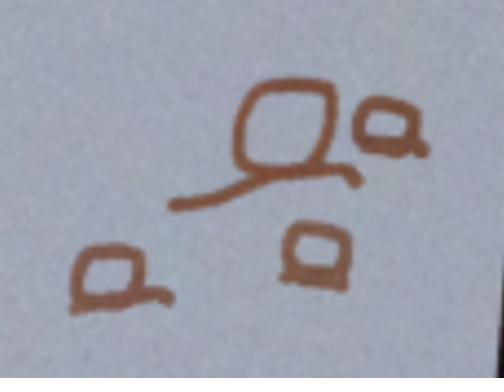

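Emit:
move(target=[0,0,0,0,0,0,1,0,0,0.0265,0,0,0.1744,-0.85], speed=0.4)

Emit:
execute_actions([
  [[0,0,0,0,0,0,1,0,0,0.0015,0,0.0006,0.0009,-0.85],[0,0,0,0,0,0,1,0,0,0.003,0,0.0011,0.0018,-0.85],[0,0,0,0,0,0,1,0,0,0.0045,0,0.0017,0.0027,-0.85],[0,0,0,0,0,0,1,0,0,0.006,0,0.0022,0.0036,-0.85],[0,0,0,0,0,0,1,0,0,0.0076,0,0.0028,0.0045,-0.85],[0,0,0,0,0,0,1,0,0,0.0091,0,0.0033,0.0054,-0.85],[0,0,0,0,0,0,1,0,0,0.0106,0,0.0039,0.0063,-0.85],[0,0,0,0,0,0,1,0,0,0.0121,0,0.0044,0.0072,-0.85],[0,0,0,0,0,0,1,0,0,0.0136,0,0.005,0.0081,-0.85],[0,0,0,0,0,0,1,0,0,0.0151,0,0.0055,0.009,-0.85],[0,0,0,0,0,0,1,0,0,0.0167,0,0.0076,0.0129,-0.85],[0,0,0,0,0,0,1,0,0,0.0182,0,0.0096,0.0142,-0.85],[0,0,0,0,0,0,1,0,0,0.0198,0,0.0117,0.0155,-0.85],[0,0,0,0,0,0,1,0,0,0.0214,0,0.0137,0.0168,-0.85],[0,0,0,0,0,0,1,0,0,0.023,0,0.0158,0.0186,-0.85]],
  [[0,0,0,0,0,0,1,0,0,0.0016,0,0.0021,0.0014,-0.85],[0,0,0,0,0,0,1,0,0,0.0039,0,0.0051,0.0022,-0.85],[0,0,0,0,0,0,1,0,0,0.0066,0,0.0087,-0.0077,-0.85],[0,0,0,0,0,0,1,0,0,0.0093,0,0.0123,-0.0082,-0.85],[0,0,0,0,0,0,1,0,0,0.0117,0,0.0155,-0.0094,-0.85],[0,0,0,0,0,0,1,0,0,0.0137,0,0.0181,-0.0111,-0.85],[0,0,0,0,0,0,1,0,0,0.015,0,0.0199,-0.0132,-0.85],[0,0,0,0,0,0,1,0,0,-0.0038,0,-0.0015,-0.0154,-0.85],[0,0,0,0,0,0,1,0,0,-0.0041,0,-0.002,-0.0175,-0.85],[0,0,0,0,0,0,1,0,0,-0.0053,0,-0.0035,-0.0193,-0.85],[0,0,0,0,0,0,1,0,0,-0.0071,0,-0.006,-0.0207,-0.85],[0,0,0,0,0,0,1,0,0,-0.0095,0,-0.0091,-0.0215,-0.85],[0,0,0,0,0,0,1,0,0,-0.0122,0,-0.0127,-0.0116,-0.85],[0,0,0,0,0,0,1,0,0,-0.0149,0,-0.0162,-0.011,-0.85],[0,0,0,0,0,0,1,0,0,-0.0173,0,-0.0195,-0.0098,-0.85]],
  [[0,0,0,0,0,0,1,0,0,-0.002,0,-0.0026,0.0017,-0.85],[0,0,0,0,0,0,1,0,0,-0.0033,0,-0.0043,0.0037,-0.85],[0,0,0,0,0,0,1,0,0,0.0154,0,0.0171,0.0059,-0.85],[0,0,0,0,0,0,1,0,0,0.0158,0,0.0175,0.008,-0.85],[0,0,0,0,0,0,1,0,0,0.0169,0,0.019,0.0094,-0.85],[0,0,0,0,0,0,1,0,0,0.0188,0,0.0215,0.0107,-0.85],[0,0,0,0,0,0,1,0,0,0.0203,0,0.0234,0.0121,-0.85],[0,0,0,0,0,0,1,0,0,0.0217,0,0.0254,0.0134,-0.85],[0,0,0,0,0,0,1,0,0,0.0232,0,0.0273,0.0148,-0.85],[0,0,0,0,0,0,1,0,0,0.0246,0,0.0292,0.0162,-0.85],[0,0,0,0,0,0,1,0,0,0.0261,0,0.0312,0.0175,-0.85],[0,0,0,0,0,0,1,0,0,0.0276,0,0.0331,0.0189,-0.85],[0,0,0,0,0,0,1,0,0,0.029,0,0.035,0.0202,-0.85],[0,0,0,0,0,0,1,0,0,0.0305,0,0.0369,0.0216,-0.85],[0,0,0,0,0,0,1,0,0,0.0319,0,0.0389,0.023,-0.85]],
  [[0,0,0,0,0,0,1,0,0,0.0015,0,0.0019,0.0014,-0.85],[0,0,0,0,0,0,1,0,0,0.0029,0,0.0039,0.0027,-0.85],[0,0,0,0,0,0,1,0,0,0.0044,0,0.0058,0.0041,-0.85],[0,0,0,0,0,0,1,0,0,0.0058,0,0.0077,0.0059,-0.85],[0,0,0,0,0,0,1,0,0,0.0073,0,0.0097,0.0073,-0.85],[0,0,0,0,0,0,1,0,0,0.0097,0,0.0128,0.0081,-0.85],[0,0,0,0,0,0,1,0,0,0.0124,0,0.0164,-0.0018,-0.85],[0,0,0,0,0,0,1,0,0,0.0151,0,0.02,-0.0023,-0.85],[0,0,0,0,0,0,1,0,0,0.0175,0,0.0232,-0.0035,-0.85],[0,0,0,0,0,0,1,0,0,0.0195,0,0.0258,-0.0052,-0.85],[0,0,0,0,0,0,1,0,0,0.0208,0,0.0276,-0.0073,-0.85],[0,0,0,0,0,0,1,0,0,0.002,0,0.0062,-0.0095,-0.85],[0,0,0,0,0,0,1,0,0,0.0017,0,0.0057,-0.0116,-0.85],[0,0,0,0,0,0,1,0,0,0.0005,0,0.0042,-0.0134,-0.85],[0,0,0,0,0,0,1,0,0,-0.0013,0,0.0017,-0.0148,-0.85]],
  [[0,0,0,0,0,0,1,0,0,-0.0024,0,-0.0031,-0.0008,-0.85],[0,0,0,0,0,0,1,0,0,-0.0051,0,-0.0067,0.0091,-0.85],[0,0,0,0,0,0,1,0,0,-0.0078,0,-0.0102,0.0097,-0.85],[0,0,0,0,0,0,1,0,0,-0.0102,0,-0.0135,0.0109,-0.85],[0,0,0,0,0,0,1,0,0,-0.0122,0,-0.0161,0.0126,-0.85],[0,0,0,0,0,0,1,0,0,-0.0135,0,-0.0178,0.0146,-0.85],[0,0,0,0,0,0,1,0,0,0.0052,0,0.0036,0.0168,-0.85],[0,0,0,0,0,0,1,0,0,0.0056,0,0.004,0.0189,-0.85],[0,0,0,0,0,0,1,0,0,0.0067,0,0.0055,0.0202,-0.85],[0,0,0,0,0,0,1,0,0,0.0086,0,0.008,0.0216,-0.85],[0,0,0,0,0,0,1,0,0,0.01,0,0.0098,0.0229,-0.85],[0,0,0,0,0,0,1,0,0,0.0113,0,0.0116,0.0242,-0.85],[0,0,0,0,0,0,1,0,0,0.0127,0,0.0134,0.0256,-0.85],[0,0,0,0,0,0,1,0,0,0.014,0,0.0152,0.0269,-0.85],[0,0,0,0,0,0,1,0,0,0.0154,0,0.0171,0.0282,-0.85]],
  [[0,0,0,0,0,0,1,0,0,0.0014,0,0.0018,0,-0.85],[0,0,0,0,0,0,1,0,0,0.0027,0,0.0036,0,-0.85],[0,0,0,0,0,0,1,0,0,0.0027,0,0.0036,0,-0.85],[0,0,0,0,0,0,1,0,0,-0.0166,0,0.0036,0,-0.85],[0,0,0,0,0,0,1,0,0,-0.0196,0,0.0036,0,-0.85],[0,0,0,0,0,0,1,0,0,-0.0226,0,0.0036,0,-0.85],[0,0,0,0,0,0,1,0,0,-0.0256,0,0.0036,0,-0.85],[0,0,0,0,0,0,1,0,0,-0.0286,0,0.0036,0,-0.85],[0,0,0,0,0,0,1,0,0,-0.0316,0,0.0036,0,-0.85],[0,0,0,0,0,0,1,0,0,-0.0346,0,0.0036,0,-0.85]],
])

Emit:
move(target=[0,0,0,0,0,0,1,0,0,0,0,0,-0.2,-0.85], speed=0.6, cameras=["cam_above"])

Emit:
zoom_image(camera="cam_above", region=[375, 210, 465, 275])

Scene clock: 166.03 s.
left_arm: end_effector_position=(+0.3943, +0.3349, +0.1104) grip_measured=+1.000 grip_effort_nm=0.00 end_effector_quat_wxyz=(+0.619, -0.006, +0.785, +0.003) | right_arm: end_effector_position=(+0.4241, -0.0819, +0.0698) grip_measured=-0.655 grip_effort_nm=-1.03 end_effector_quat_wxyz=(+0.519, -0.222, +0.813, +0.142)
Joint names: [wrist pitch, wrist roll, shoulder, wrist yaw, elbow, waist]
Joint positions: left_arm=[1.014 -0.014 1.582 -0.052 0.332 -0.05 0.094] | right_arm=[0.67 0.002 1.914 0.003 0.81 0.554 0.016]
Joint torques (N m): left_arm=[1.69 0.07 -6.28 -0.04 5.3 -0.05] | right_arm=[1.68 -0.03 -6.65 -0.02 7.73 -0.47]
Heat: left arm: 41 °C; right arm: 42 °C.
Joint targets: left_arm=[1.021 -0.015 1.574 -0.052 0.340 -0.050] | right_arm=[0.680 0.000 1.918 0.000 0.838 0.549]
move: done

Scene clock: 169.23 s.
left_arm: end_effector_position=(+0.3943, +0.3349, +0.1104) grip_measured=+1.000 grip_effort_nm=0.00 end_effector_quat_wxyz=(+0.619, -0.006, +0.785, +0.003) | right_arm: end_effector_position=(+0.4256, -0.0243, +0.0836) grip_measured=-0.655 grip_effort_nm=-1.03 end_effector_quat_wxyz=(+0.533, -0.255, +0.788, +0.172)
Joint names: [wrist pitch, wrist roll, shoulder, wrist yaw, elbow, waist]
Joint positions: left_arm=[1.014 -0.014 1.582 -0.052 0.332 -0.05 0.094] | right_arm=[0.67 0.002 1.987 0.005 0.935 0.646 0.016]
Joint torques (N m): left_arm=[1.68 0.04 -6.53 -0.03 5.15 -0.09] | right_arm=[1.7 -0.02 -10.1 -0.05 8.16 0.31]
Heat: left arm: 42 °C; right arm: 42 °C.
Joint targets: left_arm=[1.021 -0.015 1.574 -0.052 0.340 -0.050] | right_arm=[0.680 0.000 1.955 0.000 0.966 0.650]
Step readings (joint positions of left_arm | right_arm):
0: [1.014 -0.014 1.582 -0.052 0.332 -0.050] | [0.670 0.002 1.914 0.003 0.810 0.554]
1: [1.014 -0.014 1.582 -0.052 0.332 -0.050] | [0.670 0.002 1.914 0.003 0.810 0.554]
2: [1.014 -0.014 1.582 -0.052 0.332 -0.050] | [0.670 0.002 1.915 0.003 0.810 0.554]
4: [1.014 -0.014 1.582 -0.052 0.332 -0.050] | [0.670 0.002 1.918 0.003 0.810 0.554]
8: [1.014 -0.014 1.582 -0.052 0.332 -0.050] | [0.671 0.002 1.934 0.003 0.813 0.557]
15: [1.014 -0.014 1.582 -0.052 0.332 -0.050] | [0.671 0.002 1.953 0.003 0.838 0.575]
16: [1.014 -0.014 1.582 -0.052 0.332 -0.050] | [0.671 0.002 1.957 0.003 0.843 0.580]
17: [1.014 -0.014 1.582 -0.052 0.332 -0.050] | [0.671 0.002 1.961 0.003 0.848 0.583]
19: [1.014 -0.014 1.582 -0.052 0.332 -0.050] | [0.671 0.002 1.971 0.003 0.861 0.581]
23: [1.014 -0.014 1.582 -0.052 0.332 -0.050] | [0.671 0.002 1.987 0.001 0.882 0.575]
30: [1.014 -0.014 1.582 -0.052 0.332 -0.050] | [0.676 0.002 1.970 0.003 0.856 0.558]
31: [1.014 -0.014 1.582 -0.052 0.332 -0.050] | [0.676 0.002 1.964 0.004 0.848 0.558]
32: [1.014 -0.014 1.582 -0.052 0.332 -0.050] | [0.676 0.002 1.959 0.004 0.842 0.560]
34: [1.014 -0.014 1.582 -0.052 0.332 -0.050] | [0.676 0.002 1.957 0.004 0.841 0.568]
38: [1.014 -0.014 1.582 -0.052 0.332 -0.050] | [0.676 0.002 1.965 0.004 0.850 0.586]
45: [1.014 -0.014 1.582 -0.052 0.332 -0.050] | [0.676 0.002 1.987 0.004 0.880 0.609]
46: [1.014 -0.014 1.582 -0.052 0.332 -0.050] | [0.676 0.002 1.991 0.004 0.885 0.611]
47: [1.014 -0.014 1.582 -0.052 0.332 -0.050] | [0.676 0.002 1.994 0.004 0.888 0.613]
49: [1.014 -0.014 1.582 -0.052 0.332 -0.050] | [0.676 0.002 2.001 0.004 0.897 0.619]
53: [1.014 -0.014 1.582 -0.052 0.332 -0.050] | [0.676 0.002 2.017 0.004 0.919 0.623]
60: [1.014 -0.014 1.582 -0.052 0.332 -0.050] | [0.676 0.002 2.033 0.003 0.938 0.605]
61: [1.014 -0.014 1.582 -0.052 0.332 -0.050] | [0.677 0.002 2.031 0.003 0.935 0.600]
62: [1.014 -0.014 1.582 -0.052 0.332 -0.050] | [0.678 0.002 2.027 0.003 0.930 0.599]
64: [1.014 -0.014 1.582 -0.052 0.332 -0.050] | [0.678 0.002 2.016 0.004 0.915 0.600]
68: [1.014 -0.014 1.582 -0.052 0.332 -0.050] | [0.678 0.002 2.005 0.005 0.902 0.610]
75: [1.014 -0.014 1.582 -0.052 0.332 -0.050] | [0.678 0.002 2.020 0.005 0.922 0.639]
76: [1.014 -0.014 1.582 -0.052 0.332 -0.050] | [0.678 0.002 2.023 0.005 0.926 0.641]
77: [1.014 -0.014 1.582 -0.052 0.332 -0.050] | [0.678 0.002 2.026 0.005 0.930 0.642]
79: [1.014 -0.014 1.582 -0.052 0.332 -0.050] | [0.678 0.002 2.029 0.005 0.935 0.644]
83: [1.014 -0.014 1.582 -0.052 0.332 -0.050] | [0.674 0.002 2.022 0.005 0.935 0.646]
90: [1.014 -0.014 1.582 -0.052 0.332 -0.050] | [0.670 0.002 1.988 0.005 0.935 0.646]

Scene clock: 170.50 s.
left_arm: end_effector_position=(+0.3943, +0.3349, +0.1104) grip_measured=+1.000 grip_effort_nm=0.00 end_effector_quat_wxyz=(+0.619, -0.006, +0.785, +0.003) | right_arm: end_effector_position=(+0.5192, -0.2419, +0.0836) grip_measured=-0.655 grip_effort_nm=-1.03 end_effector_quat_wxyz=(+0.558, -0.073, +0.825, +0.049)
Joint names: [wrist pitch, wrist roll, shoulder, wrist yaw, elbow, waist]
Joint positions: left_arm=[1.014 -0.014 1.582 -0.052 0.332 -0.05 0.094] | right_arm=[0.67 0.002 1.987 0.007 0.935 0.199 0.016]
Joint torques (N m): left_arm=[1.66 0.03 -6.39 -0.04 5.15 0.05] | right_arm=[1.7 -0.03 -10.07 -0.07 8.18 0.43]
Heat: left arm: 42 °C; right arm: 42 °C.
Joint targets: left_arm=[1.021 -0.015 1.574 -0.052 0.340 -0.050] | right_arm=[0.680 0.000 1.955 0.000 0.966 0.205]
move: done
Images, in order (width x height): cam_above 672x504.

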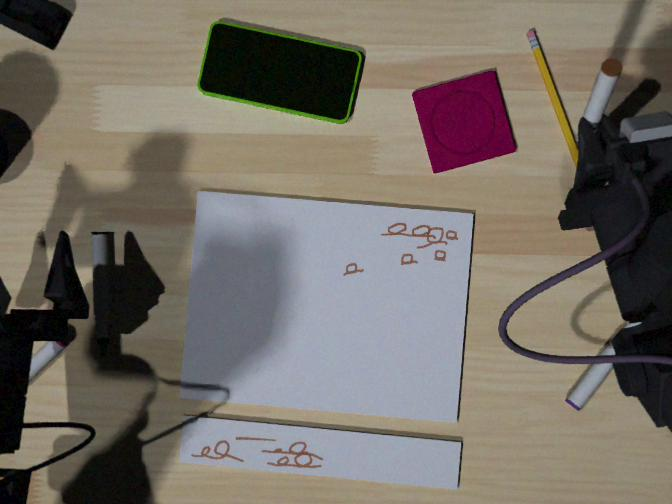

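Scaled by 5.600 from the camera's 672x504 image, which has a finer 960x720 frame.

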